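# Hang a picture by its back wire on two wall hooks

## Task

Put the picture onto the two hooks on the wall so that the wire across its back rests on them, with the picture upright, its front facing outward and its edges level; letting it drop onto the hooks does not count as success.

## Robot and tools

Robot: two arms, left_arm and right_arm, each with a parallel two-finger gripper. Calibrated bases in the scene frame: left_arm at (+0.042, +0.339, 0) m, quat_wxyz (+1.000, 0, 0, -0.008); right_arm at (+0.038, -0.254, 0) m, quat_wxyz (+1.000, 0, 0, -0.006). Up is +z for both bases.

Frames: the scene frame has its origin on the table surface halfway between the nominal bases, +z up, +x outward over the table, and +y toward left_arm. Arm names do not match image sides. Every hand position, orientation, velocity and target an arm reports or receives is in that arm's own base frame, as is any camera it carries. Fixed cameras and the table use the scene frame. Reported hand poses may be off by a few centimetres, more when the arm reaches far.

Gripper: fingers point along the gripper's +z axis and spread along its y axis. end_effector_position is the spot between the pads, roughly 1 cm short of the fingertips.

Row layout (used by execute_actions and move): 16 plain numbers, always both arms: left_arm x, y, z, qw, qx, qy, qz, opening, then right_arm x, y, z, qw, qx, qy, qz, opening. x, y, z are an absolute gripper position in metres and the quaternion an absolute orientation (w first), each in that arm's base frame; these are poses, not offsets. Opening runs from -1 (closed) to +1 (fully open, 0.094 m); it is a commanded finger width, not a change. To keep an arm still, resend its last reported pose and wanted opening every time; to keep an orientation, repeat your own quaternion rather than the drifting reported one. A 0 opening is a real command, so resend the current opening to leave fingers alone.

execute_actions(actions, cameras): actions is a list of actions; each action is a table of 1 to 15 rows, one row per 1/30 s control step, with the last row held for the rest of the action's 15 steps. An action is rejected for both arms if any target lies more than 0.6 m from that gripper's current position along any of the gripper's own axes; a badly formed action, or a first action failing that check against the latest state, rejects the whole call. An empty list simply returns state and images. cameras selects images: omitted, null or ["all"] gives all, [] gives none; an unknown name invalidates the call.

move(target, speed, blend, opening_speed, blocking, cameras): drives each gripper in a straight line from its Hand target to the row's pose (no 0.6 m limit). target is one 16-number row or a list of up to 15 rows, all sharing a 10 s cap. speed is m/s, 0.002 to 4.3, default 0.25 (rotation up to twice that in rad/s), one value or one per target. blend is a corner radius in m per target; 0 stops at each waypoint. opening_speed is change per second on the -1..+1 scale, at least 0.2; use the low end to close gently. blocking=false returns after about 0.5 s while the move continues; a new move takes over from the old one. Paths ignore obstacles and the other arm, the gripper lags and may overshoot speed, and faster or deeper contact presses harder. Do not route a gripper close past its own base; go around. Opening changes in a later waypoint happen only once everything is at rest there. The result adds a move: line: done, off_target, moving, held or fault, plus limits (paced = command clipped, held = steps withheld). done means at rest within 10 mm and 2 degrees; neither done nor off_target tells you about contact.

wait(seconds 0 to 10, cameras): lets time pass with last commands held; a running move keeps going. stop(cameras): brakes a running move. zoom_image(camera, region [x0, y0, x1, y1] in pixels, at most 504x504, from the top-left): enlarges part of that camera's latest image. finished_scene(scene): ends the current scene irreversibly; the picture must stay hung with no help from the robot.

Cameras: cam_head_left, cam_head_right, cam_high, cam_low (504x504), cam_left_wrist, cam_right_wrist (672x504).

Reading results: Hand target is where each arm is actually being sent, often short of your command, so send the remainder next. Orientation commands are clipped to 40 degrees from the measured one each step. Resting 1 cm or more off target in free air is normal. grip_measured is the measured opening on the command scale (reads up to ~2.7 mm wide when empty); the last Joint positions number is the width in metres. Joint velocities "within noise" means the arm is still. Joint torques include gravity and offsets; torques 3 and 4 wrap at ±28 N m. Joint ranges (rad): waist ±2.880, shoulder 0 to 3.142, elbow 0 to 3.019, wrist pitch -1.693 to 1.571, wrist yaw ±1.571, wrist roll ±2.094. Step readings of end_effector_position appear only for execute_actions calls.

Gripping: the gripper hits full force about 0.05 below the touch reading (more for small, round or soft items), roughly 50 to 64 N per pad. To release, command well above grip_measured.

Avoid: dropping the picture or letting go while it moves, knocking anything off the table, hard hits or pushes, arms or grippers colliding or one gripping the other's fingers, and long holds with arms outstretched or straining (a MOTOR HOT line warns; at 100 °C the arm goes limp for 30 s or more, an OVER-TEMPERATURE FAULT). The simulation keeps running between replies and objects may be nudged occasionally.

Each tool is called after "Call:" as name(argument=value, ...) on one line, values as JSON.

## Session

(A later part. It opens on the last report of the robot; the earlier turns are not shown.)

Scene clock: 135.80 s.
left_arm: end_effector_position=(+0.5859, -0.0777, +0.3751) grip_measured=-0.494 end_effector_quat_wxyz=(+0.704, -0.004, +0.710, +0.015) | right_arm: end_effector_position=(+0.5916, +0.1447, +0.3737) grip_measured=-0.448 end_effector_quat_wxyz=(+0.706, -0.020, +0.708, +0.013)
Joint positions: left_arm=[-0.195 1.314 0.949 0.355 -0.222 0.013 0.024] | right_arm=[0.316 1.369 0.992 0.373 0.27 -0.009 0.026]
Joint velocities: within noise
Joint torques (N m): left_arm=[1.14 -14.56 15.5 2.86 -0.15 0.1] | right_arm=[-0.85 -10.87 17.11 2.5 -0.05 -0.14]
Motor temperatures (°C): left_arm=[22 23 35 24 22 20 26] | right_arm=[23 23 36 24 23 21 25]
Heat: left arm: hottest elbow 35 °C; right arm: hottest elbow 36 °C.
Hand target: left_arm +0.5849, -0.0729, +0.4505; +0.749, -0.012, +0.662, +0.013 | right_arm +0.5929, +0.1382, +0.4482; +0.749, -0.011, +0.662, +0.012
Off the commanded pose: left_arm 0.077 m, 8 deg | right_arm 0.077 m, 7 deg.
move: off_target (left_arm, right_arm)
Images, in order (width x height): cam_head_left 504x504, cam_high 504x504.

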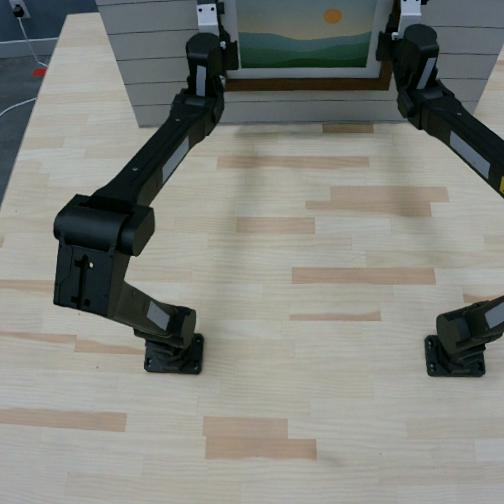

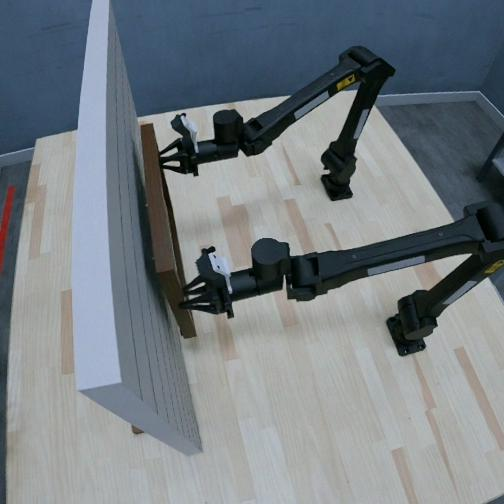

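Call:
move(target=[0.612, -0.074, 0.452, 0.749, -0.0116, 0.6626, 0.013, -0.65, 0.620, 0.140, 0.451, 0.749, -0.0116, 0.6626, 0.013, -0.65], speed=0.04, cameras=[])

Call:
move(target=[0.617, -0.074, 0.446, 0.749, -0.0116, 0.6626, 0.013, -0.65, 0.625, 0.140, 0.445, 0.749, -0.0116, 0.6626, 0.013, -0.65], speed=0.04, cameras=["cam_high"])

Call:
zoom_image(camera="cam_high", region=[110, 90, 230, 340])

Scene clock: 140.87 s.
left_arm: end_effector_position=(+0.6020, -0.0788, +0.3845) grip_measured=-0.494 end_effector_quat_wxyz=(+0.708, -0.004, +0.706, +0.012) | right_arm: end_effector_position=(+0.6062, +0.1435, +0.3846) grip_measured=-0.448 end_effector_quat_wxyz=(+0.711, -0.019, +0.703, +0.013)
Joint positions: left_arm=[-0.189 1.35 0.999 0.355 -0.212 0.013 0.024] | right_arm=[0.304 1.397 1.04 0.368 0.259 -0.012 0.026]
Joint velocities: within noise
Joint torques (N m): left_arm=[1.9 -13.27 15.49 3.17 -0.18 0.08] | right_arm=[-0.91 -10.05 17.5 2.66 -0.18 -0.09]
Motor temperatures (°C): left_arm=[22 23 37 24 22 20 26] | right_arm=[23 23 37 23 23 21 25]
Heat: left arm: hottest elbow 37 °C; right arm: hottest elbow 37 °C.
Hand target: left_arm +0.6054, -0.0732, +0.4506; +0.749, -0.012, +0.662, +0.013 | right_arm +0.6129, +0.1384, +0.4499; +0.749, -0.011, +0.662, +0.012
Off the commanded pose: left_arm 0.068 m, 7 deg | right_arm 0.068 m, 6 deg.
move: off_target (left_arm, right_arm)
No camera images: "cameras" was empty.

Scene clock: 141.70 s.
left_arm: end_effector_position=(+0.6042, -0.0785, +0.3796) grip_measured=-0.494 end_effector_quat_wxyz=(+0.706, -0.003, +0.709, +0.013) | right_arm: end_effector_position=(+0.6090, +0.1429, +0.3787) grip_measured=-0.448 end_effector_quat_wxyz=(+0.708, -0.020, +0.706, +0.012)
Joint positions: left_arm=[-0.188 1.358 0.999 0.355 -0.211 0.013 0.024] | right_arm=[0.301 1.407 1.04 0.368 0.256 -0.012 0.026]
Joint velocities: within noise
Joint torques (N m): left_arm=[1.85 -12.98 15.41 3.9 -0.18 0.06] | right_arm=[-0.97 -9.64 17.43 3.36 -0.19 -0.1]
Motor temperatures (°C): left_arm=[22 23 37 24 22 20 26] | right_arm=[23 23 37 23 23 21 25]
Heat: left arm: hottest elbow 37 °C; right arm: hottest elbow 37 °C.
Hand target: left_arm +0.6101, -0.0730, +0.4445; +0.749, -0.012, +0.663, +0.014 | right_arm +0.6175, +0.1383, +0.4439; +0.749, -0.011, +0.662, +0.012
Off the commanded pose: left_arm 0.068 m, 7 deg | right_arm 0.068 m, 7 deg.
move: off_target (left_arm, right_arm)
Images, in order (width x height): cam_high 504x504.

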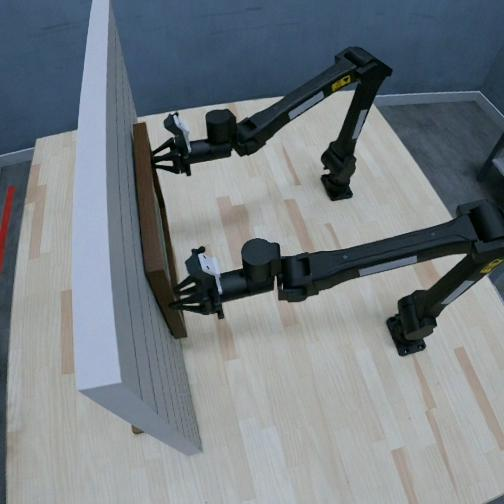

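Scaled by 2.016 from the camera's 504x504 image, which has a finer 720x720 frame.

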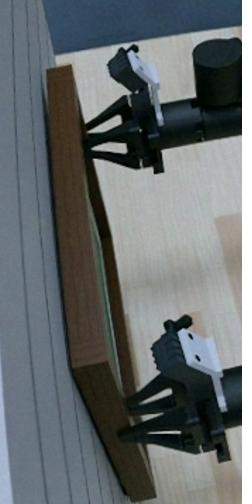

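Call:
move(target=[0.617, -0.074, 0.428, 0.749, -0.0116, 0.6626, 0.013, -0.65, 0.626, 0.140, 0.427, 0.749, -0.0116, 0.6626, 0.013, -0.65], speed=0.04, cameras=[])

Call:
move(target=[0.614, -0.075, 0.410, 0.749, -0.0116, 0.6626, 0.013, -0.65, 0.622, 0.141, 0.409, 0.749, -0.0116, 0.6626, 0.013, -0.65], speed=0.04, cameras=[])

Scene clock: 154.07 s.
left_arm: end_effector_position=(+0.6044, -0.0788, +0.3805) grip_measured=-0.494 end_effector_quat_wxyz=(+0.710, -0.004, +0.704, +0.012) | right_arm: end_effector_position=(+0.6114, +0.1435, +0.3790) grip_measured=-0.448 end_effector_quat_wxyz=(+0.713, -0.019, +0.701, +0.014)
Joint positions: left_arm=[-0.188 1.361 0.995 0.376 -0.211 0.013 0.024] | right_arm=[0.3 1.416 1.04 0.394 0.253 -0.012 0.026]
Joint velocities: within noise
Joint torques (N m): left_arm=[1.79 -11.81 13.5 5.29 -0.15 0.08] | right_arm=[-0.91 -8.7 15.41 4.22 -0.1 -0.11]
Motor temperatures (°C): left_arm=[22 23 40 24 22 20 26] | right_arm=[23 23 43 23 23 21 26]
Heat: left arm: hottest elbow 40 °C; right arm: hottest elbow 43 °C.
Hand target: left_arm +0.6125, -0.0734, +0.4271; +0.748, -0.012, +0.663, +0.013 | right_arm +0.6213, +0.1389, +0.4263; +0.749, -0.011, +0.663, +0.012
Off the commanded pose: left_arm 0.049 m, 7 deg | right_arm 0.050 m, 6 deg.
move: off_target (left_arm, right_arm)
No camera images: "cameras" was empty.

Scene clock: 155.03 s.
left_arm: end_effector_position=(+0.6041, -0.0790, +0.3795) grip_measured=-0.494 end_effector_quat_wxyz=(+0.722, -0.006, +0.692, +0.011) | right_arm: end_effector_position=(+0.6125, +0.1436, +0.3796) grip_measured=-0.448 end_effector_quat_wxyz=(+0.720, -0.018, +0.694, +0.015)
Joint positions: left_arm=[-0.189 1.371 0.979 0.435 -0.212 0.015 0.024] | right_arm=[0.299 1.424 1.036 0.426 0.253 -0.014 0.026]
Joint velocities: within noise
Joint torques (N m): left_arm=[1.55 -11.63 11.93 4.57 -0.17 0.05] | right_arm=[-0.56 -8.35 12.83 4.88 0.07 -0.04]
Motor temperatures (°C): left_arm=[22 23 40 24 22 20 26] | right_arm=[23 23 43 23 23 21 26]
Heat: left arm: hottest elbow 40 °C; right arm: hottest elbow 43 °C.
Hand target: left_arm +0.6118, -0.0748, +0.4096; +0.748, -0.012, +0.663, +0.013 | right_arm +0.6198, +0.1404, +0.4085; +0.748, -0.011, +0.663, +0.013
Off the commanded pose: left_arm 0.032 m, 5 deg | right_arm 0.031 m, 5 deg.
move: off_target (left_arm, right_arm)
No camera images: "cameras" was empty.

Call:
move(target=[0.605, -0.075, 0.404, 0.742, -0.0117, 0.67, 0.013, -0.65, 0.613, 0.141, 0.402, 0.742, -0.0117, 0.67, 0.013, -0.65], speed=0.03, cameras=[])

Scene clock: 158.20 s.
left_arm: end_effector_position=(+0.6038, -0.0787, +0.3786) grip_measured=-0.494 end_effector_quat_wxyz=(+0.721, -0.007, +0.692, +0.011) | right_arm: end_effector_position=(+0.6122, +0.1434, +0.3786) grip_measured=-0.448 end_effector_quat_wxyz=(+0.720, -0.018, +0.694, +0.015)
Joint positions: left_arm=[-0.189 1.371 0.977 0.436 -0.214 0.015 0.024] | right_arm=[0.299 1.424 1.034 0.427 0.254 -0.014 0.026]
Joint velocities: within noise
Joint torques (N m): left_arm=[1.44 -12.45 10.19 3.78 -0.28 0.01] | right_arm=[-0.15 -9.64 11.03 4.15 0.31 0]
Motor temperatures (°C): left_arm=[22 23 39 24 22 20 26] | right_arm=[23 23 43 24 23 21 26]
Heat: left arm: hottest elbow 39 °C; right arm: hottest elbow 43 °C.
Hand target: left_arm +0.6041, -0.0748, +0.4039; +0.742, -0.012, +0.670, +0.013 | right_arm +0.6122, +0.1407, +0.4020; +0.742, -0.011, +0.670, +0.013
Off the commanded pose: left_arm 0.026 m, 4 deg | right_arm 0.023 m, 4 deg.
move: off_target (left_arm, right_arm)
No camera images: "cameras" was empty.

Call:
move(target=[0.605, -0.075, 0.394, 0.738, -0.0117, 0.675, 0.013, -0.65, 0.613, 0.141, 0.392, 0.738, -0.0117, 0.675, 0.013, -0.65], speed=0.03, cameras=[])

Call:
move(target=[0.605, -0.075, 0.385, 0.736, -0.0117, 0.677, 0.013, -0.65, 0.613, 0.141, 0.383, 0.736, -0.0117, 0.677, 0.013, -0.65], speed=0.03, cameras=[])

Scene clock: 161.73 s.
left_arm: end_effector_position=(+0.6039, -0.0784, +0.3632) grip_measured=-0.494 end_effector_quat_wxyz=(+0.712, -0.005, +0.702, +0.014) | right_arm: end_effector_position=(+0.6121, +0.1430, +0.3640) grip_measured=-0.448 end_effector_quat_wxyz=(+0.712, -0.019, +0.702, +0.012)
Joint positions: left_arm=[-0.189 1.381 0.961 0.436 -0.216 0.015 0.024] | right_arm=[0.299 1.433 1.017 0.432 0.256 -0.014 0.026]
Joint velocities: within noise
Joint torques (N m): left_arm=[1.14 -13.39 10.41 4.03 -0.23 0] | right_arm=[-0.09 -9.88 11.14 4.25 0.24 0.05]
Motor temperatures (°C): left_arm=[22 23 39 24 22 20 26] | right_arm=[23 23 43 24 23 21 26]
Heat: left arm: hottest elbow 39 °C; right arm: hottest elbow 43 °C.
Hand target: left_arm +0.6038, -0.0748, +0.3937; +0.738, -0.012, +0.675, +0.013 | right_arm +0.6120, +0.1407, +0.3917; +0.737, -0.012, +0.675, +0.013
Off the commanded pose: left_arm 0.031 m, 4 deg | right_arm 0.028 m, 4 deg.
move: off_target (left_arm, right_arm)
No camera images: "cameras" was empty.

Scene clock: 162.57 s.
left_arm: end_effector_position=(+0.6041, -0.0784, +0.3555) grip_measured=-0.494 end_effector_quat_wxyz=(+0.711, -0.006, +0.703, +0.013) | right_arm: end_effector_position=(+0.6116, +0.1429, +0.3571) grip_measured=-0.448 end_effector_quat_wxyz=(+0.711, -0.019, +0.702, +0.012)
Joint positions: left_arm=[-0.189 1.389 0.95 0.451 -0.216 0.013 0.024] | right_arm=[0.299 1.439 1.005 0.447 0.256 -0.014 0.026]
Joint velocities: within noise
Joint torques (N m): left_arm=[1.38 -13.98 10.15 4.3 -0.22 -0.01] | right_arm=[0.03 -9.88 11 4.18 0.23 0.08]
Motor temperatures (°C): left_arm=[22 23 39 24 22 20 26] | right_arm=[23 23 42 24 23 21 26]
Heat: left arm: hottest elbow 39 °C; right arm: hottest elbow 42 °C.
Hand target: left_arm +0.6039, -0.0748, +0.3847; +0.736, -0.012, +0.677, +0.013 | right_arm +0.6121, +0.1407, +0.3828; +0.736, -0.012, +0.677, +0.013
Off the commanded pose: left_arm 0.030 m, 4 deg | right_arm 0.026 m, 4 deg.
move: off_target (left_arm, right_arm)
No camera images: "cameras" was empty.

Call:
move(target=[0.608, -0.075, 0.375, 0.736, -0.0117, 0.677, 0.013, -0.65, 0.617, 0.141, 0.372, 0.736, -0.0117, 0.677, 0.013, -0.65], speed=0.03, cameras=[])

Call:
move(target=[0.608, -0.075, 0.366, 0.736, -0.0117, 0.677, 0.013, -0.65, 0.617, 0.141, 0.362, 0.736, -0.0117, 0.677, 0.013, -0.65], speed=0.03, cameras=[])

Call:
move(target=[0.608, -0.075, 0.357, 0.736, -0.0117, 0.677, 0.013, -0.65, 0.617, 0.141, 0.353, 0.736, -0.0117, 0.677, 0.013, -0.65], speed=0.03, cameras=["cam_high"])

Call:
zoom_image(camera="cam_high", region=[110, 90, 230, 340])

Scene clock: 167.03 s.
left_arm: end_effector_position=(+0.6045, -0.0785, +0.3523) grip_measured=-0.494 end_effector_quat_wxyz=(+0.715, -0.007, +0.699, +0.013) | right_arm: end_effector_position=(+0.6127, +0.1432, +0.3536) grip_measured=-0.448 end_effector_quat_wxyz=(+0.716, -0.018, +0.698, +0.013)
Joint positions: left_arm=[-0.189 1.398 0.941 0.482 -0.216 0.013 0.024] | right_arm=[0.299 1.451 0.998 0.479 0.256 -0.014 0.026]
Joint velocities: within noise
Joint torques (N m): left_arm=[1.32 -12.63 10.11 3.78 -0.19 -0.02] | right_arm=[-0.21 -9.17 10.91 4.07 0.13 0.07]
Motor temperatures (°C): left_arm=[22 23 38 24 22 20 26] | right_arm=[23 23 42 24 23 21 26]
Heat: left arm: hottest elbow 38 °C; right arm: hottest elbow 42 °C.
Hand target: left_arm +0.6071, -0.0748, +0.3748; +0.736, -0.012, +0.677, +0.013 | right_arm +0.6162, +0.1407, +0.3719; +0.736, -0.012, +0.677, +0.013
Off the commanded pose: left_arm 0.023 m, 3 deg | right_arm 0.019 m, 3 deg.
move: off_target (left_arm, right_arm)
No camera images: "cameras" was empty.

Scene clock: 167.93 s.
left_arm: end_effector_position=(+0.6041, -0.0784, +0.3516) grip_measured=-0.494 end_effector_quat_wxyz=(+0.721, -0.008, +0.693, +0.012) | right_arm: end_effector_position=(+0.6122, +0.1431, +0.3529) grip_measured=-0.448 end_effector_quat_wxyz=(+0.722, -0.017, +0.692, +0.014)
Joint positions: left_arm=[-0.189 1.403 0.933 0.511 -0.216 0.013 0.024] | right_arm=[0.299 1.455 0.989 0.51 0.255 -0.015 0.026]
Joint velocities: within noise
Joint torques (N m): left_arm=[1.67 -11.99 9.58 3.82 -0.18 0.01] | right_arm=[-0.26 -8.53 10.4 3.97 0.13 0.07]
Motor temperatures (°C): left_arm=[22 23 38 24 22 20 26] | right_arm=[23 23 42 24 23 21 26]
Heat: left arm: hottest elbow 38 °C; right arm: hottest elbow 42 °C.
Hand target: left_arm +0.6075, -0.0749, +0.3658; +0.736, -0.012, +0.677, +0.013 | right_arm +0.6166, +0.1408, +0.3620; +0.736, -0.012, +0.677, +0.013
Off the commanded pose: left_arm 0.015 m, 3 deg | right_arm 0.011 m, 2 deg.
move: off_target (left_arm, right_arm)
No camera images: "cameras" was empty.

Scene clock: 168.83 s.
left_arm: end_effector_position=(+0.6034, -0.0783, +0.3511) grip_measured=-0.494 end_effector_quat_wxyz=(+0.727, -0.009, +0.687, +0.010) | right_arm: end_effector_position=(+0.6113, +0.1430, +0.3522) grip_measured=-0.448 end_effector_quat_wxyz=(+0.727, -0.016, +0.686, +0.015)
Joint positions: left_arm=[-0.189 1.408 0.924 0.541 -0.216 0.013 0.024] | right_arm=[0.299 1.46 0.979 0.542 0.254 -0.018 0.026]
Joint velocities: within noise
Joint torques (N m): left_arm=[1.49 -11.4 9.13 3.56 -0.16 0.01] | right_arm=[-0.32 -7.82 10 3.73 0.15 0.11]
Motor temperatures (°C): left_arm=[22 23 38 24 22 20 26] | right_arm=[23 23 42 24 23 21 26]
Heat: left arm: hottest elbow 38 °C; right arm: hottest elbow 42 °C.
Hand target: left_arm +0.6078, -0.0749, +0.3569; +0.736, -0.012, +0.677, +0.013 | right_arm +0.6168, +0.1409, +0.3530; +0.736, -0.012, +0.677, +0.013
Off the commanded pose: left_arm 0.008 m, 2 deg | right_arm 0.006 m, 2 deg.
move: done
Images, in order (width x height): cam_high 504x504.

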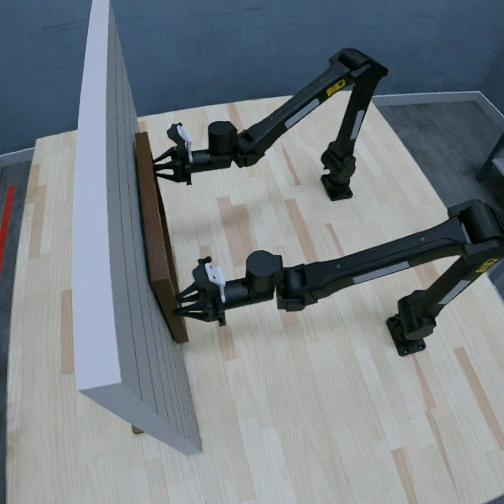

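Scaled by 2.016 from the camera's 504x504 image, which has a finer 720x720 frame.

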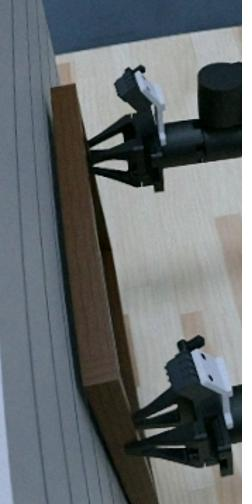

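Call:
move(target=[0.599, -0.0765, 0.362, 0.731, -0.0117, 0.682, 0.013, -0.65, 0.606, 0.142, 0.360, 0.731, -0.0117, 0.682, 0.013, -0.65], speed=0.03, cameras=["cam_high"])

Call:
zoom_image(camera="cam_high", region=[120, 130, 190, 300])

Scene clock: 174.50 s.
left_arm: end_effector_position=(+0.6006, -0.0773, +0.3349) grip_measured=-0.494 end_effector_quat_wxyz=(+0.714, -0.007, +0.700, +0.014) | right_arm: end_effector_position=(+0.6078, +0.1423, +0.3364) grip_measured=-0.448 end_effector_quat_wxyz=(+0.716, -0.019, +0.697, +0.012)
Joint positions: left_arm=[-0.189 1.41 0.905 0.524 -0.218 0.013 0.024] | right_arm=[0.301 1.461 0.957 0.531 0.256 -0.018 0.026]
Joint velocities: within noise
Joint torques (N m): left_arm=[1.14 -14.04 9.69 2.61 -0.33 -0.02] | right_arm=[0.44 -10.75 10.59 2.5 0.51 0.15]
Motor temperatures (°C): left_arm=[22 22 38 24 22 20 26] | right_arm=[23 24 41 24 23 21 26]
Heat: left arm: hottest elbow 38 °C; right arm: hottest elbow 41 °C.
Hand target: left_arm +0.5985, -0.0763, +0.3619; +0.731, -0.012, +0.682, +0.013 | right_arm +0.6057, +0.1419, +0.3596; +0.731, -0.012, +0.682, +0.013
Off the commanded pose: left_arm 0.027 m, 3 deg | right_arm 0.024 m, 3 deg.
move: off_target (left_arm, right_arm)
Images, in order (width x height): cam_high 504x504.

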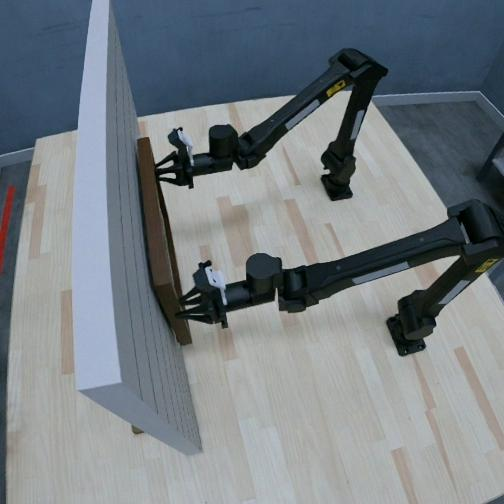

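Scaled by 2.965 from the camera's 504x504 image, which has a finer 720x720 frame.

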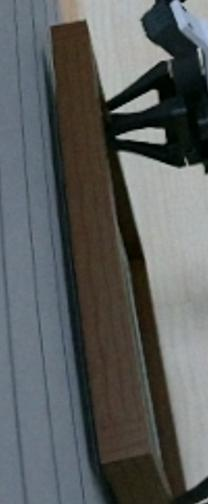

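Call:
move(target=[[0.590, -0.0755, 0.41, 0.749, -0.0116, 0.6626, 0.013, -0.65, 0.598, 0.142, 0.409, 0.749, -0.0116, 0.6626, 0.013, -0.65],[0.597, -0.074, 0.442, 0.749, -0.0116, 0.6626, 0.013, -0.65, 0.605, 0.141, 0.441, 0.749, -0.0116, 0.6626, 0.013, -0.65]], speed=[0.05, 0.06], cameras=["cam_high","cam_left_wrist","cam_right_wrist"])

Call:
move(target=[0.617, -0.074, 0.442, 0.749, -0.0116, 0.6626, 0.013, -0.65, 0.626, 0.140, 0.441, 0.749, -0.0116, 0.6626, 0.013, -0.65], speed=0.04, cameras=["cam_high"])

Call:
zoom_image(camera="cam_high", region=[110, 90, 230, 340])

Scene clock: 192.70 s.
left_arm: end_effector_position=(+0.5909, -0.0772, +0.3657) grip_measured=-0.494 end_effector_quat_wxyz=(+0.704, -0.004, +0.710, +0.014) | right_arm: end_effector_position=(+0.5977, +0.1426, +0.3652) grip_measured=-0.448 end_effector_quat_wxyz=(+0.706, -0.019, +0.707, +0.011)
Joint positions: left_arm=[-0.191 1.337 0.943 0.385 -0.218 0.012 0.024] | right_arm=[0.308 1.392 0.99 0.401 0.265 -0.011 0.026]
Joint velocities: within noise
Joint torques (N m): left_arm=[1.55 -15.21 15.12 3.02 -0.21 0.1] | right_arm=[-0.38 -11.34 16.85 2.43 0.08 -0.11]
Motor temperatures (°C): left_arm=[22 23 36 24 22 20 26] | right_arm=[23 24 40 23 23 21 26]
Heat: left arm: hottest elbow 36 °C; right arm: hottest elbow 40 °C.
Hand target: left_arm +0.5901, -0.0730, +0.4405; +0.749, -0.012, +0.662, +0.013 | right_arm +0.5982, +0.1393, +0.4394; +0.749, -0.011, +0.662, +0.013
Off the commanded pose: left_arm 0.077 m, 8 deg | right_arm 0.076 m, 7 deg.
move: off_target (left_arm, right_arm)
Images, in order (width x height): cam_high 504x504, cam_left_wrist 672x504, cam_right_wrist 672x504.

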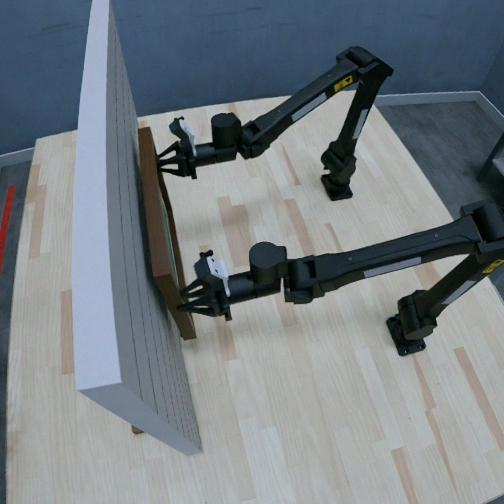

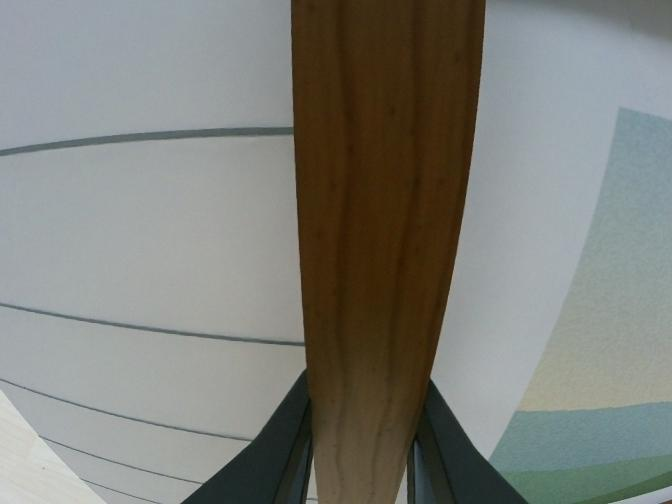

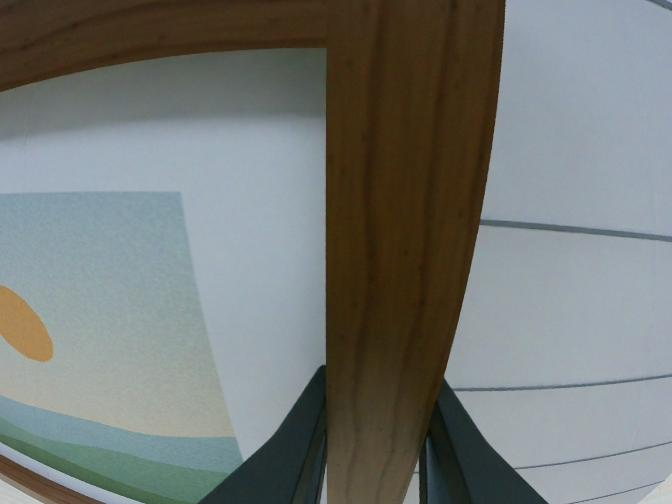

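Scene clock: 193.83 s.
left_arm: end_effector_position=(+0.6038, -0.0783, +0.3802) grip_measured=-0.494 end_effector_quat_wxyz=(+0.712, -0.005, +0.702, +0.012) | right_arm: end_effector_position=(+0.6100, +0.1430, +0.3796) grip_measured=-0.448 end_effector_quat_wxyz=(+0.714, -0.019, +0.700, +0.013)
Joint positions: left_arm=[-0.188 1.361 0.991 0.385 -0.212 0.012 0.024] | right_arm=[0.3 1.413 1.036 0.398 0.255 -0.013 0.026]
Joint velocities: within noise
Joint torques (N m): left_arm=[1.73 -12.51 15.42 3.12 -0.12 0.09] | right_arm=[-1.03 -9.41 17.42 2.51 -0.18 -0.08]
Motor temperatures (°C): left_arm=[22 23 37 24 22 20 26] | right_arm=[23 24 40 23 23 21 26]
Heat: left arm: hottest elbow 37 °C; right arm: hottest elbow 40 °C.
Hand target: left_arm +0.6107, -0.0732, +0.4410; +0.749, -0.012, +0.662, +0.013 | right_arm +0.6194, +0.1385, +0.4398; +0.749, -0.011, +0.662, +0.013
Off the commanded pose: left_arm 0.063 m, 6 deg | right_arm 0.064 m, 6 deg.
move: off_target (left_arm, right_arm)
Images, in order (width x height): cam_high 504x504.

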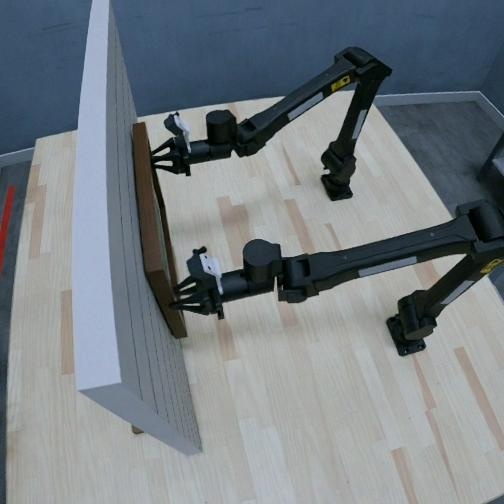

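Scaled by 2.016 from the camera's 504x504 image, which has a finer 720x720 frame.

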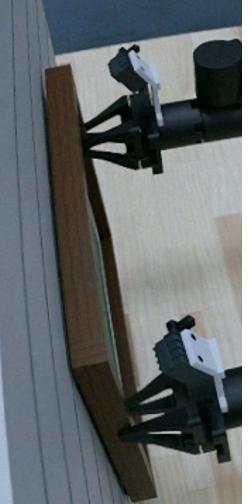

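Call:
move(target=[0.607, -0.075, 0.412, 0.742, -0.0117, 0.67, 0.013, -0.65, 0.615, 0.141, 0.410, 0.742, -0.0117, 0.67, 0.013, -0.65], speed=0.03, cameras=[])

Call:
move(target=[0.605, -0.075, 0.394, 0.738, -0.0117, 0.675, 0.013, -0.65, 0.613, 0.141, 0.391, 0.738, -0.0117, 0.675, 0.013, -0.65], speed=0.03, cameras=[])

Call:
move(target=[0.605, -0.075, 0.384, 0.736, -0.0117, 0.677, 0.013, -0.65, 0.6135, 0.141, 0.380, 0.736, -0.0117, 0.677, 0.013, -0.65], speed=0.03, cameras=["cam_high"])

Call:
zoom_image(camera="cam_high", region=[110, 90, 230, 340])

Scene clock: 200.90 s.
left_arm: end_effector_position=(+0.6038, -0.0782, +0.3801) grip_measured=-0.494 end_effector_quat_wxyz=(+0.715, -0.006, +0.699, +0.011) | right_arm: end_effector_position=(+0.6106, +0.1428, +0.3802) grip_measured=-0.448 end_effector_quat_wxyz=(+0.716, -0.017, +0.697, +0.013)
Joint positions: left_arm=[-0.188 1.364 0.987 0.402 -0.212 0.012 0.024] | right_arm=[0.3 1.415 1.036 0.407 0.257 -0.013 0.026]
Joint velocities: within noise
Joint torques (N m): left_arm=[1.49 -13.1 11 4.18 -0.32 0.04] | right_arm=[-0.03 -9.17 12.27 4.14 0.11 -0.01]
Motor temperatures (°C): left_arm=[22 23 38 24 22 20 27] | right_arm=[23 24 41 23 23 21 26]
Heat: left arm: hottest elbow 38 °C; right arm: hottest elbow 41 °C.
Hand target: left_arm +0.6054, -0.0748, +0.4117; +0.742, -0.012, +0.670, +0.013 | right_arm +0.6134, +0.1407, +0.4098; +0.742, -0.012, +0.670, +0.013
Off the commanded pose: left_arm 0.032 m, 5 deg | right_arm 0.030 m, 4 deg.
move: off_target (left_arm, right_arm)
No camera images: "cameras" was empty.

Scene clock: 201.93 s.
left_arm: end_effector_position=(+0.6036, -0.0778, +0.3640) grip_measured=-0.494 end_effector_quat_wxyz=(+0.712, -0.006, +0.702, +0.013) | right_arm: end_effector_position=(+0.6116, +0.1431, +0.3652) grip_measured=-0.448 end_effector_quat_wxyz=(+0.714, -0.018, +0.700, +0.013)
Joint positions: left_arm=[-0.188 1.379 0.961 0.433 -0.215 0.012 0.024] | right_arm=[0.3 1.432 1.016 0.436 0.257 -0.013 0.026]
Joint velocities: within noise
Joint torques (N m): left_arm=[1.08 -13.33 10.45 4.04 -0.29 0.01] | right_arm=[-0.21 -9.76 11.08 4.16 0.17 0.05]
Motor temperatures (°C): left_arm=[22 23 38 24 22 20 27] | right_arm=[23 24 41 23 23 21 26]
Heat: left arm: hottest elbow 38 °C; right arm: hottest elbow 41 °C.
Hand target: left_arm +0.6039, -0.0748, +0.3937; +0.738, -0.012, +0.675, +0.013 | right_arm +0.6120, +0.1408, +0.3909; +0.738, -0.012, +0.675, +0.013
Off the commanded pose: left_arm 0.030 m, 4 deg | right_arm 0.026 m, 4 deg.
move: off_target (left_arm, right_arm)
No camera images: "cameras" was empty.

Scene clock: 202.80 s.
left_arm: end_effector_position=(+0.6038, -0.0778, +0.3554) grip_measured=-0.494 end_effector_quat_wxyz=(+0.711, -0.006, +0.703, +0.013) | right_arm: end_effector_position=(+0.6115, +0.1431, +0.3564) grip_measured=-0.448 end_effector_quat_wxyz=(+0.713, -0.018, +0.701, +0.012)
Joint positions: left_arm=[-0.188 1.389 0.949 0.453 -0.215 0.012 0.024] | right_arm=[0.3 1.442 1.002 0.457 0.257 -0.013 0.026]
Joint velocities: within noise
Joint torques (N m): left_arm=[1.03 -13.22 10.02 4.1 -0.25 0.01] | right_arm=[-0.15 -9.58 10.89 4.11 0.16 0.05]
Motor temperatures (°C): left_arm=[22 23 38 24 22 20 27] | right_arm=[23 24 41 23 23 21 26]
Heat: left arm: hottest elbow 38 °C; right arm: hottest elbow 41 °C.
Hand target: left_arm +0.6040, -0.0749, +0.3839; +0.736, -0.012, +0.677, +0.013 | right_arm +0.6126, +0.1408, +0.3798; +0.736, -0.012, +0.677, +0.013
Off the commanded pose: left_arm 0.029 m, 4 deg | right_arm 0.024 m, 4 deg.
move: off_target (left_arm, right_arm)
Images, in order (width x height): cam_high 504x504.

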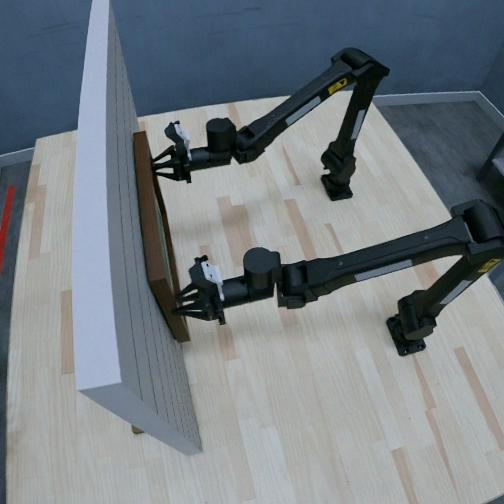

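Scaled by 2.016 from the camera's 504x504 image, which has a finer 720x720 frame.

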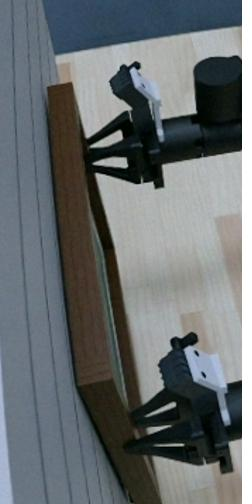

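Continue with the same x.

Call:
move(target=[0.6055, -0.075, 0.375, 0.736, -0.0117, 0.677, 0.013, -0.65, 0.614, 0.141, 0.371, 0.736, -0.0117, 0.677, 0.013, -0.65], speed=0.03, cameras=[])

Call:
move(target=[0.6055, -0.075, 0.366, 0.736, -0.0117, 0.677, 0.013, -0.65, 0.614, 0.141, 0.362, 0.736, -0.0117, 0.677, 0.013, -0.65], speed=0.03, cameras=[])

Call:
move(target=[0.6055, -0.075, 0.358, 0.736, -0.0117, 0.677, 0.013, -0.65, 0.614, 0.141, 0.354, 0.736, -0.0117, 0.677, 0.013, -0.65], speed=0.03, cameras=["cam_high"])

Scene clock: 207.37 s.
left_arm: end_effector_position=(+0.6041, -0.0779, +0.3475) grip_measured=-0.494 end_effector_quat_wxyz=(+0.712, -0.006, +0.702, +0.013) | right_arm: end_effector_position=(+0.6119, +0.1433, +0.3483) grip_measured=-0.448 end_effector_quat_wxyz=(+0.714, -0.018, +0.700, +0.013)
Joint positions: left_arm=[-0.188 1.4 0.936 0.48 -0.215 0.012 0.024] | right_arm=[0.3 1.453 0.99 0.483 0.257 -0.013 0.026]
Joint velocities: within noise
Joint torques (N m): left_arm=[0.97 -12.69 9.85 3.99 -0.23 0.01] | right_arm=[-0.15 -9.76 10.76 4.14 0.16 0.05]
Motor temperatures (°C): left_arm=[22 23 39 24 22 20 27] | right_arm=[23 24 40 23 23 21 26]
Heat: left arm: hottest elbow 39 °C; right arm: hottest elbow 40 °C.
Hand target: left_arm +0.6045, -0.0749, +0.3750; +0.736, -0.012, +0.677, +0.013 | right_arm +0.6132, +0.1409, +0.3708; +0.736, -0.012, +0.677, +0.013
Off the commanded pose: left_arm 0.028 m, 4 deg | right_arm 0.023 m, 4 deg.
move: off_target (left_arm, right_arm)
No camera images: "cameras" was empty.

Scene clock: 208.23 s.
left_arm: end_effector_position=(+0.6044, -0.0780, +0.3382) grip_measured=-0.494 end_effector_quat_wxyz=(+0.712, -0.006, +0.702, +0.013) | right_arm: end_effector_position=(+0.6118, +0.1432, +0.3393) grip_measured=-0.448 end_effector_quat_wxyz=(+0.714, -0.018, +0.700, +0.013)
Joint positions: left_arm=[-0.188 1.413 0.922 0.506 -0.215 0.012 0.024] | right_arm=[0.3 1.465 0.975 0.509 0.257 -0.013 0.026]
Joint velocities: within noise
Joint torques (N m): left_arm=[1.2 -13.27 9.8 4.01 -0.25 0] | right_arm=[-0.21 -9.82 10.63 4.12 0.16 0.06]
Motor temperatures (°C): left_arm=[22 23 38 24 22 20 27] | right_arm=[23 24 40 23 23 21 26]
Heat: left arm: hottest elbow 38 °C; right arm: hottest elbow 40 °C.
Hand target: left_arm +0.6046, -0.0749, +0.3659; +0.736, -0.012, +0.677, +0.013 | right_arm +0.6132, +0.1408, +0.3618; +0.736, -0.012, +0.677, +0.013
Off the commanded pose: left_arm 0.028 m, 4 deg | right_arm 0.023 m, 4 deg.
move: off_target (left_arm, right_arm)
No camera images: "cameras" was empty.

Scene clock: 209.13 s.
left_arm: end_effector_position=(+0.6045, -0.0780, +0.3299) grip_measured=-0.494 end_effector_quat_wxyz=(+0.712, -0.006, +0.702, +0.013) | right_arm: end_effector_position=(+0.6118, +0.1433, +0.3311) grip_measured=-0.448 end_effector_quat_wxyz=(+0.714, -0.018, +0.700, +0.013)
Joint positions: left_arm=[-0.188 1.425 0.91 0.529 -0.215 0.012 0.024] | right_arm=[0.3 1.476 0.963 0.532 0.256 -0.013 0.026]
Joint velocities: within noise
Joint torques (N m): left_arm=[1.14 -13.57 9.65 3.99 -0.27 0.02] | right_arm=[-0.15 -9.76 10.54 4.14 0.18 0.06]
Motor temperatures (°C): left_arm=[22 23 38 24 22 20 27] | right_arm=[23 24 40 23 23 21 26]
Heat: left arm: hottest elbow 38 °C; right arm: hottest elbow 40 °C.
Hand target: left_arm +0.6046, -0.0749, +0.3577; +0.736, -0.012, +0.677, +0.013 | right_arm +0.6132, +0.1408, +0.3537; +0.736, -0.012, +0.677, +0.013
Off the commanded pose: left_arm 0.028 m, 4 deg | right_arm 0.023 m, 4 deg.
move: off_target (left_arm, right_arm)
Images, in order (width x height): cam_high 504x504.

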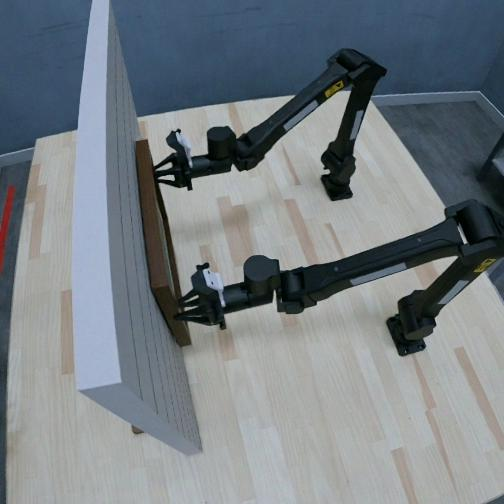

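Smooth, constant contact. Continue.

Call:
move(target=[0.606, -0.075, 0.349, 0.736, -0.0117, 0.677, 0.013, -0.65, 0.6145, 0.141, 0.345, 0.736, -0.0117, 0.677, 0.013, -0.65], speed=0.03, cameras=[])

Call:
move(target=[0.606, -0.075, 0.341, 0.736, -0.0117, 0.677, 0.013, -0.65, 0.6145, 0.141, 0.337, 0.736, -0.0117, 0.677, 0.013, -0.65], speed=0.03, cameras=[])

Call:
move(target=[0.606, -0.075, 0.333, 0.736, -0.0117, 0.677, 0.013, -0.65, 0.6145, 0.141, 0.329, 0.736, -0.0117, 0.677, 0.013, -0.65], speed=0.03, cameras=["cam_high"])

Call:
zoom_image(camera="cam_high", region=[120, 140, 190, 310])

Scene clock: 214.67 s.
left_arm: end_effector_position=(+0.6048, -0.0780, +0.3181) grip_measured=-0.494 end_effector_quat_wxyz=(+0.709, -0.006, +0.705, +0.013) | right_arm: end_effector_position=(+0.6121, +0.1435, +0.3197) grip_measured=-0.448 end_effector_quat_wxyz=(+0.712, -0.019, +0.702, +0.012)
Joint positions: left_arm=[-0.188 1.441 0.895 0.553 -0.215 0.012 0.024] | right_arm=[0.3 1.491 0.949 0.555 0.256 -0.013 0.026]
Joint velocities: within noise
Joint torques (N m): left_arm=[1.14 -14.21 9.74 4.07 -0.25 0.02] | right_arm=[-0.09 -9.93 10.52 4.23 0.2 0.06]
Motor temperatures (°C): left_arm=[22 23 38 24 22 20 27] | right_arm=[23 24 40 24 23 21 26]
Heat: left arm: hottest elbow 38 °C; right arm: hottest elbow 40 °C.
Hand target: left_arm +0.6050, -0.0749, +0.3485; +0.736, -0.012, +0.677, +0.013 | right_arm +0.6136, +0.1408, +0.3449; +0.736, -0.012, +0.677, +0.013
Off the commanded pose: left_arm 0.031 m, 4 deg | right_arm 0.026 m, 4 deg.
move: off_target (left_arm, right_arm)
No camera images: "cameras" was empty.

Scene clock: 215.57 s.
left_arm: end_effector_position=(+0.6047, -0.0780, +0.3130) grip_measured=-0.494 end_effector_quat_wxyz=(+0.712, -0.006, +0.702, +0.013) | right_arm: end_effector_position=(+0.6118, +0.1435, +0.3142) grip_measured=-0.448 end_effector_quat_wxyz=(+0.713, -0.019, +0.700, +0.013)
Joint positions: left_arm=[-0.188 1.451 0.886 0.579 -0.215 0.012 0.024] | right_arm=[0.3 1.501 0.94 0.58 0.255 -0.013 0.026]
Joint velocities: within noise
Joint torques (N m): left_arm=[1.44 -13.98 9.36 4.14 -0.24 0] | right_arm=[-0.21 -9.93 10.35 4.08 0.24 0.06]
Motor temperatures (°C): left_arm=[22 23 38 24 22 20 27] | right_arm=[23 24 40 24 23 21 26]
Heat: left arm: hottest elbow 38 °C; right arm: hottest elbow 40 °C.
Hand target: left_arm +0.6052, -0.0749, +0.3408; +0.736, -0.012, +0.677, +0.013 | right_arm +0.6137, +0.1408, +0.3368; +0.736, -0.012, +0.677, +0.013
Off the commanded pose: left_arm 0.028 m, 4 deg | right_arm 0.023 m, 4 deg.
move: off_target (left_arm, right_arm)
No camera images: "cameras" was empty.

Scene clock: 216.47 s.
left_arm: end_effector_position=(+0.6046, -0.0779, +0.3075) grip_measured=-0.494 end_effector_quat_wxyz=(+0.713, -0.007, +0.701, +0.013) | right_arm: end_effector_position=(+0.6117, +0.1436, +0.3088) grip_measured=-0.448 end_effector_quat_wxyz=(+0.715, -0.018, +0.699, +0.014)
Joint positions: left_arm=[-0.188 1.462 0.876 0.604 -0.215 0.012 0.024] | right_arm=[0.3 1.511 0.93 0.605 0.254 -0.013 0.026]
Joint velocities: within noise
Joint torques (N m): left_arm=[1.44 -13.92 9.11 4.01 -0.24 0] | right_arm=[-0.15 -9.99 10.13 4.07 0.24 0.05]
Motor temperatures (°C): left_arm=[22 23 38 24 22 20 27] | right_arm=[23 24 40 24 23 21 26]
Heat: left arm: hottest elbow 38 °C; right arm: hottest elbow 40 °C.
Hand target: left_arm +0.6052, -0.0749, +0.3328; +0.736, -0.012, +0.677, +0.013 | right_arm +0.6138, +0.1409, +0.3290; +0.736, -0.012, +0.677, +0.013
Off the commanded pose: left_arm 0.026 m, 4 deg | right_arm 0.021 m, 4 deg.
move: off_target (left_arm, right_arm)
Images, in order (width x height): cam_high 504x504.

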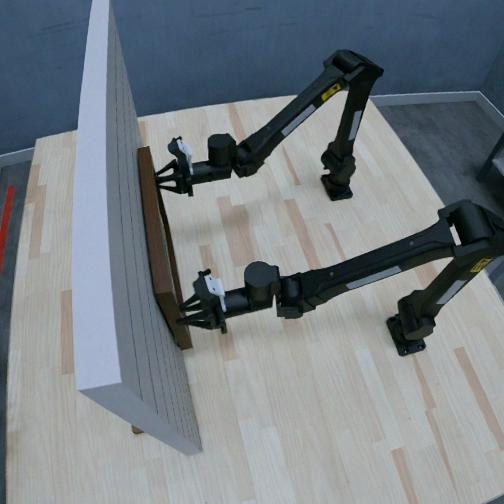

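Scaled by 2.965 from the camera's 504x504 image, which has a finer 720x720 frame.

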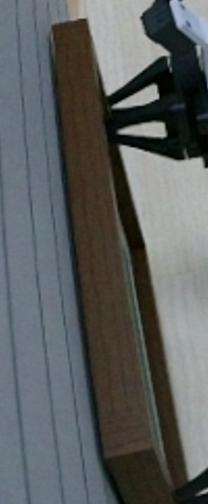

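Call:
move(target=[0.606, -0.075, 0.325, 0.736, -0.0117, 0.677, 0.013, -0.65, 0.6145, 0.141, 0.321, 0.736, -0.0117, 0.677, 0.013, -0.65], speed=0.03, cameras=[])

Call:
move(target=[0.606, -0.075, 0.317, 0.736, -0.0117, 0.677, 0.013, -0.65, 0.6145, 0.141, 0.313, 0.736, -0.0117, 0.677, 0.013, -0.65], speed=0.03, cameras=[])

Call:
move(target=[0.606, -0.075, 0.309, 0.736, -0.0117, 0.677, 0.013, -0.65, 0.6145, 0.141, 0.305, 0.736, -0.0117, 0.677, 0.013, -0.65], speed=0.03, cameras=["cam_high","cam_head_left"])

Call:
zoom_image(camera="cam_high", region=[120, 140, 190, 310])

Scene clock: 221.83 s.
left_arm: end_effector_position=(+0.6046, -0.0779, +0.3035) grip_measured=-0.494 end_effector_quat_wxyz=(+0.716, -0.007, +0.698, +0.012) | right_arm: end_effector_position=(+0.6116, +0.1436, +0.3047) grip_measured=-0.448 end_effector_quat_wxyz=(+0.718, -0.018, +0.696, +0.015)
Joint positions: left_arm=[-0.188 1.472 0.868 0.63 -0.215 0.012 0.024] | right_arm=[0.3 1.52 0.922 0.63 0.254 -0.013 0.026]
Joint velocities: within noise
Joint torques (N m): left_arm=[0.97 -13.57 8.76 3.95 -0.22 0.03] | right_arm=[-0.26 -9.47 9.84 3.93 0.26 0.06]
Motor temperatures (°C): left_arm=[22 23 37 24 22 20 27] | right_arm=[23 24 39 24 23 21 26]
Heat: left arm: hottest elbow 37 °C; right arm: hottest elbow 39 °C.
Hand target: left_arm +0.6054, -0.0749, +0.3250; +0.736, -0.012, +0.677, +0.013 | right_arm +0.6140, +0.1409, +0.3209; +0.736, -0.012, +0.677, +0.013
Off the commanded pose: left_arm 0.022 m, 3 deg | right_arm 0.017 m, 3 deg.
move: off_target (left_arm, right_arm)
No camera images: "cameras" was empty.

Scene clock: 222.70 s.
left_arm: end_effector_position=(+0.6045, -0.0779, +0.3004) grip_measured=-0.494 end_effector_quat_wxyz=(+0.720, -0.008, +0.694, +0.012) | right_arm: end_effector_position=(+0.6113, +0.1436, +0.3013) grip_measured=-0.448 end_effector_quat_wxyz=(+0.721, -0.017, +0.692, +0.016)
Joint positions: left_arm=[-0.188 1.482 0.861 0.657 -0.215 0.012 0.024] | right_arm=[0.3 1.53 0.915 0.657 0.254 -0.013 0.026]
Joint velocities: within noise
Joint torques (N m): left_arm=[1.03 -13.04 8.51 3.88 -0.2 0.01] | right_arm=[-0.09 -9.35 9.62 3.79 0.25 0.05]
Motor temperatures (°C): left_arm=[22 23 37 24 22 20 27] | right_arm=[23 24 39 24 23 21 26]
Heat: left arm: hottest elbow 37 °C; right arm: hottest elbow 39 °C.
Hand target: left_arm +0.6056, -0.0750, +0.3169; +0.736, -0.012, +0.677, +0.013 | right_arm +0.6142, +0.1409, +0.3128; +0.736, -0.012, +0.677, +0.013
Off the commanded pose: left_arm 0.017 m, 3 deg | right_arm 0.012 m, 3 deg.
move: off_target (left_arm, right_arm)
No camera images: "cameras" was empty.

Scene clock: 223.57 s.
left_arm: end_effector_position=(+0.6041, -0.0778, +0.2987) grip_measured=-0.494 end_effector_quat_wxyz=(+0.724, -0.009, +0.690, +0.011) | right_arm: end_effector_position=(+0.6104, +0.1435, +0.3005) grip_measured=-0.448 end_effector_quat_wxyz=(+0.726, -0.017, +0.687, +0.016)
Joint positions: left_arm=[-0.188 1.489 0.854 0.684 -0.215 0.012 0.024] | right_arm=[0.3 1.535 0.908 0.683 0.253 -0.017 0.026]
Joint velocities: within noise
Joint torques (N m): left_arm=[1.38 -12.63 8.44 3.79 -0.19 0] | right_arm=[-0.26 -8.7 9.37 3.63 0.29 0.11]
Motor temperatures (°C): left_arm=[22 23 37 24 22 20 27] | right_arm=[23 24 39 24 23 21 26]
Heat: left arm: hottest elbow 37 °C; right arm: hottest elbow 39 °C.
Hand target: left_arm +0.6058, -0.0750, +0.3090; +0.736, -0.012, +0.677, +0.013 | right_arm +0.6143, +0.1410, +0.3049; +0.736, -0.012, +0.677, +0.013
Off the commanded pose: left_arm 0.011 m, 2 deg | right_arm 0.007 m, 2 deg.
move: off_target (left_arm)
Images, in order (width x height): cam_head_left 504x504, cam_high 504x504.

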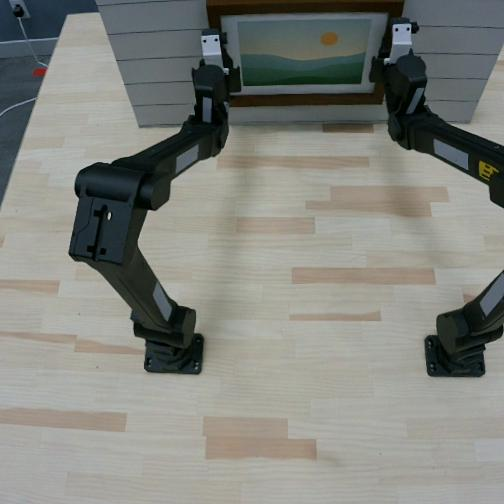

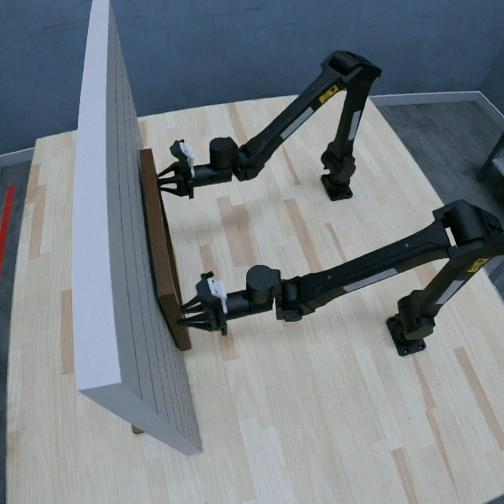

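Scaled by 2.965 from the camera's 504x504 image, which has a finer 720x720 frame.

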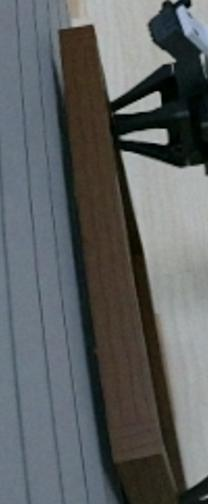

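Call:
move(target=[0.599, -0.0765, 0.309, 0.736, -0.0117, 0.677, 0.013, -0.65, 0.606, 0.142, 0.307, 0.736, -0.0117, 0.677, 0.013, -0.65], speed=0.03, cameras=["cam_high"])

Call:
move(target=[0.591, -0.0765, 0.309, 0.736, -0.0117, 0.677, 0.013, -0.65, 0.598, 0.142, 0.308, 0.736, -0.0117, 0.677, 0.013, -0.65], speed=0.03, cameras=["cam_high"])

Call:
zoom_image(camera="cam_high", region=[120, 140, 190, 310])

Scene clock: 230.97 s.
left_arm: end_effector_position=(+0.6017, -0.0767, +0.2953) grip_measured=-0.494 end_effector_quat_wxyz=(+0.724, -0.010, +0.690, +0.012) | right_arm: end_effector_position=(+0.6081, +0.1434, +0.2970) grip_measured=-0.448 end_effector_quat_wxyz=(+0.725, -0.018, +0.688, +0.015)
Joint positions: left_arm=[-0.188 1.49 0.844 0.695 -0.219 0.012 0.024] | right_arm=[0.301 1.535 0.897 0.692 0.254 -0.019 0.026]
Joint velocities: within noise
Joint torques (N m): left_arm=[0.62 -13.86 7.65 3.14 -0.31 0.01] | right_arm=[0.44 -10.17 8.61 3.18 0.6 0.1]
Motor temperatures (°C): left_arm=[22 23 36 24 22 20 27] | right_arm=[23 24 38 24 23 21 26]
Heat: left arm: hottest elbow 36 °C; right arm: hottest elbow 38 °C.
Hand target: left_arm +0.5990, -0.0764, +0.3089; +0.736, -0.012, +0.677, +0.013 | right_arm +0.6060, +0.1421, +0.3069; +0.736, -0.012, +0.677, +0.013
Off the commanded pose: left_arm 0.014 m, 2 deg | right_arm 0.010 m, 2 deg.
move: off_target (left_arm)
Images, in order (width x height): cam_high 504x504.

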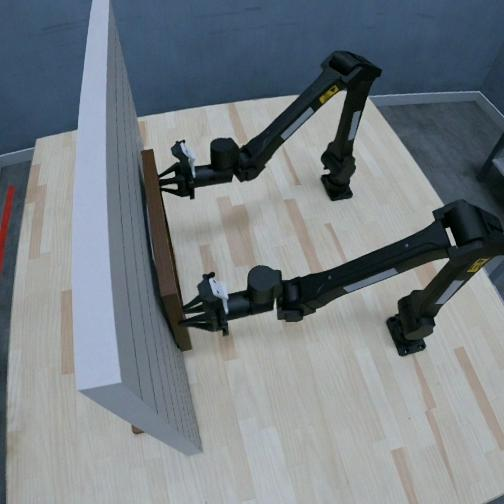

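Scene clock: 231.80 s.
left_arm: end_effector_position=(+0.5958, -0.0766, +0.2948) grip_measured=-0.494 end_effector_quat_wxyz=(+0.724, -0.010, +0.689, +0.012) | right_arm: end_effector_position=(+0.6020, +0.1433, +0.2966) grip_measured=-0.448 end_effector_quat_wxyz=(+0.726, -0.018, +0.688, +0.015)
Joint positions: left_arm=[-0.19 1.477 0.827 0.701 -0.221 0.013 0.024] | right_arm=[0.306 1.522 0.88 0.697 0.259 -0.019 0.026]
Joint velocities: within noise
Joint torques (N m): left_arm=[0.79 -14.27 7.38 3.07 -0.33 0.01] | right_arm=[0.44 -10.52 8.29 2.99 0.61 0.11]
Motor temperatures (°C): left_arm=[22 23 36 24 22 20 27] | right_arm=[23 24 38 24 23 21 26]
Heat: left arm: hottest elbow 36 °C; right arm: hottest elbow 38 °C.
Hand target: left_arm +0.5911, -0.0765, +0.3087; +0.736, -0.012, +0.677, +0.013 | right_arm +0.5980, +0.1420, +0.3079; +0.736, -0.012, +0.677, +0.013
Off the commanded pose: left_arm 0.015 m, 2 deg | right_arm 0.012 m, 2 deg.
move: off_target (left_arm, right_arm)
Images, in order (width x height): cam_high 504x504.

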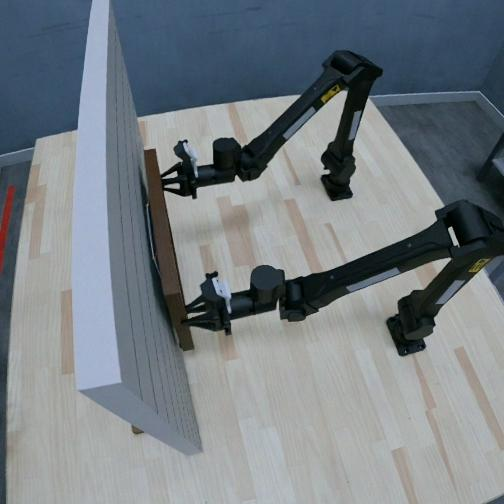

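Scaled by 2.965 from the camera's 504x504 image, which has a finer 720x720 frame.

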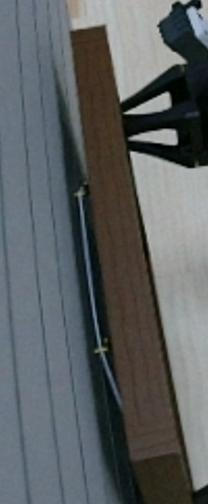

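Call:
move(target=[0.604, -0.0765, 0.304, 0.736, -0.010, 0.677, 0.013, -0.65, 0.612, 0.143, 0.301, 0.736, -0.0135, 0.677, 0.0135, -0.65], speed=0.03, cameras=[])

Call:
move(target=[0.608, -0.0765, 0.298, 0.736, -0.010, 0.677, 0.013, -0.65, 0.617, 0.143, 0.295, 0.736, -0.0135, 0.677, 0.0135, -0.65], speed=0.03, cameras=["cam_high","cam_head_left"])

Call:
zoom_image(camera="cam_high", region=[120, 140, 190, 350])

Call:
zoom_image(camera="cam_head_left", region=[200, 0, 450, 160])

Scene clock: 243.00 s.
left_arm: end_effector_position=(+0.5968, -0.0767, +0.2942) grip_measured=-0.494 end_effector_quat_wxyz=(+0.727, -0.010, +0.687, +0.012) | right_arm: end_effector_position=(+0.6030, +0.1438, +0.2957) grip_measured=-0.448 end_effector_quat_wxyz=(+0.728, -0.017, +0.685, +0.016)
Joint positions: left_arm=[-0.19 1.484 0.827 0.716 -0.221 0.015 0.024] | right_arm=[0.306 1.53 0.88 0.713 0.258 -0.019 0.026]
Joint velocities: within noise
Joint torques (N m): left_arm=[0.85 -12.22 9.32 2.73 0 -0.01] | right_arm=[-0.32 -8.29 10.61 2.95 0.13 0.09]
Motor temperatures (°C): left_arm=[22 23 35 24 22 20 27] | right_arm=[23 24 37 23 23 21 26]
Heat: left arm: hottest elbow 35 °C; right arm: hottest elbow 37 °C.
Hand target: left_arm +0.6036, -0.0764, +0.3039; +0.736, -0.010, +0.677, +0.013 | right_arm +0.6116, +0.1428, +0.3010; +0.736, -0.013, +0.677, +0.013
Off the commanded pose: left_arm 0.012 m, 2 deg | right_arm 0.010 m, 1 deg.
move: off_target (left_arm)
No camera images: "cameras" was empty.

Scene clock: 243.83 s.
left_arm: end_effector_position=(+0.5985, -0.0773, +0.2926) grip_measured=-0.494 end_effector_quat_wxyz=(+0.731, -0.010, +0.683, +0.012) | right_arm: end_effector_position=(+0.6046, +0.1446, +0.2936) grip_measured=-0.448 end_effector_quat_wxyz=(+0.731, -0.017, +0.681, +0.017)
Joint positions: left_arm=[-0.19 1.497 0.827 0.739 -0.22 0.018 0.024] | right_arm=[0.306 1.542 0.88 0.735 0.256 -0.02 0.026]
Joint velocities: within noise
Joint torques (N m): left_arm=[0.97 -10.75 9.55 2.55 0.01 -0.03] | right_arm=[-0.56 -7.36 11.02 2.71 0.05 0.11]
Motor temperatures (°C): left_arm=[22 23 34 24 22 20 27] | right_arm=[23 24 37 23 23 21 26]
Heat: left arm: hottest elbow 34 °C; right arm: hottest elbow 37 °C.
Hand target: left_arm +0.6076, -0.0765, +0.2978; +0.736, -0.010, +0.677, +0.013 | right_arm +0.6165, +0.1428, +0.2948; +0.736, -0.014, +0.677, +0.013
Off the commanded pose: left_arm 0.011 m, 1 deg | right_arm 0.013 m, 1 deg.
move: off_target (left_arm, right_arm)
Images, in order (width x height): cam_head_left 504x504, cam_high 504x504.

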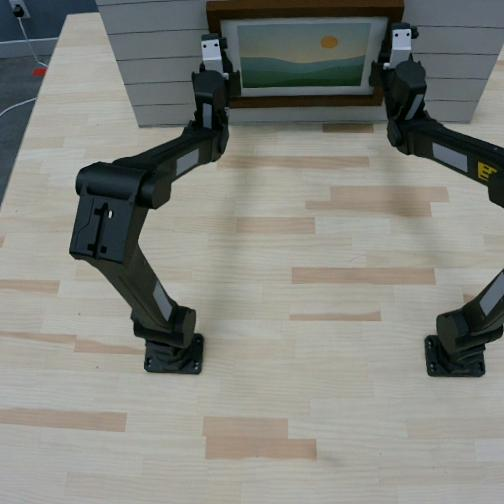

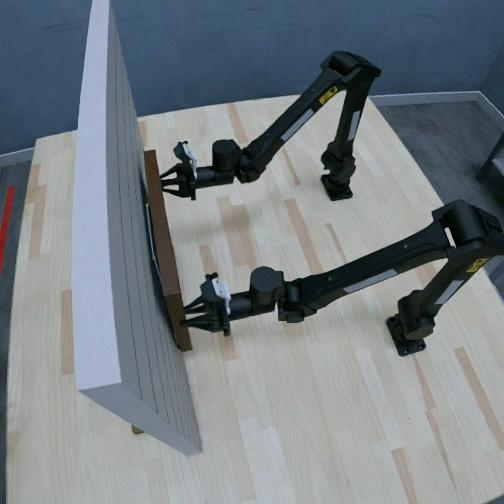

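Scaled by 2.400 from the camera's 504x504 image, which has a finer 720x720 frame.

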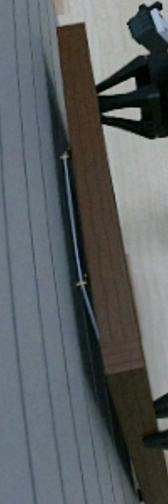

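Scaled by 2.016 from the camera's 504x504 image, which has a finer 720x720 frame.

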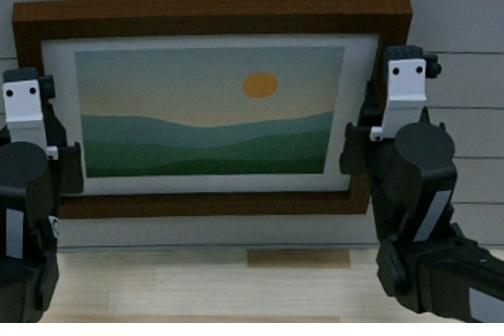

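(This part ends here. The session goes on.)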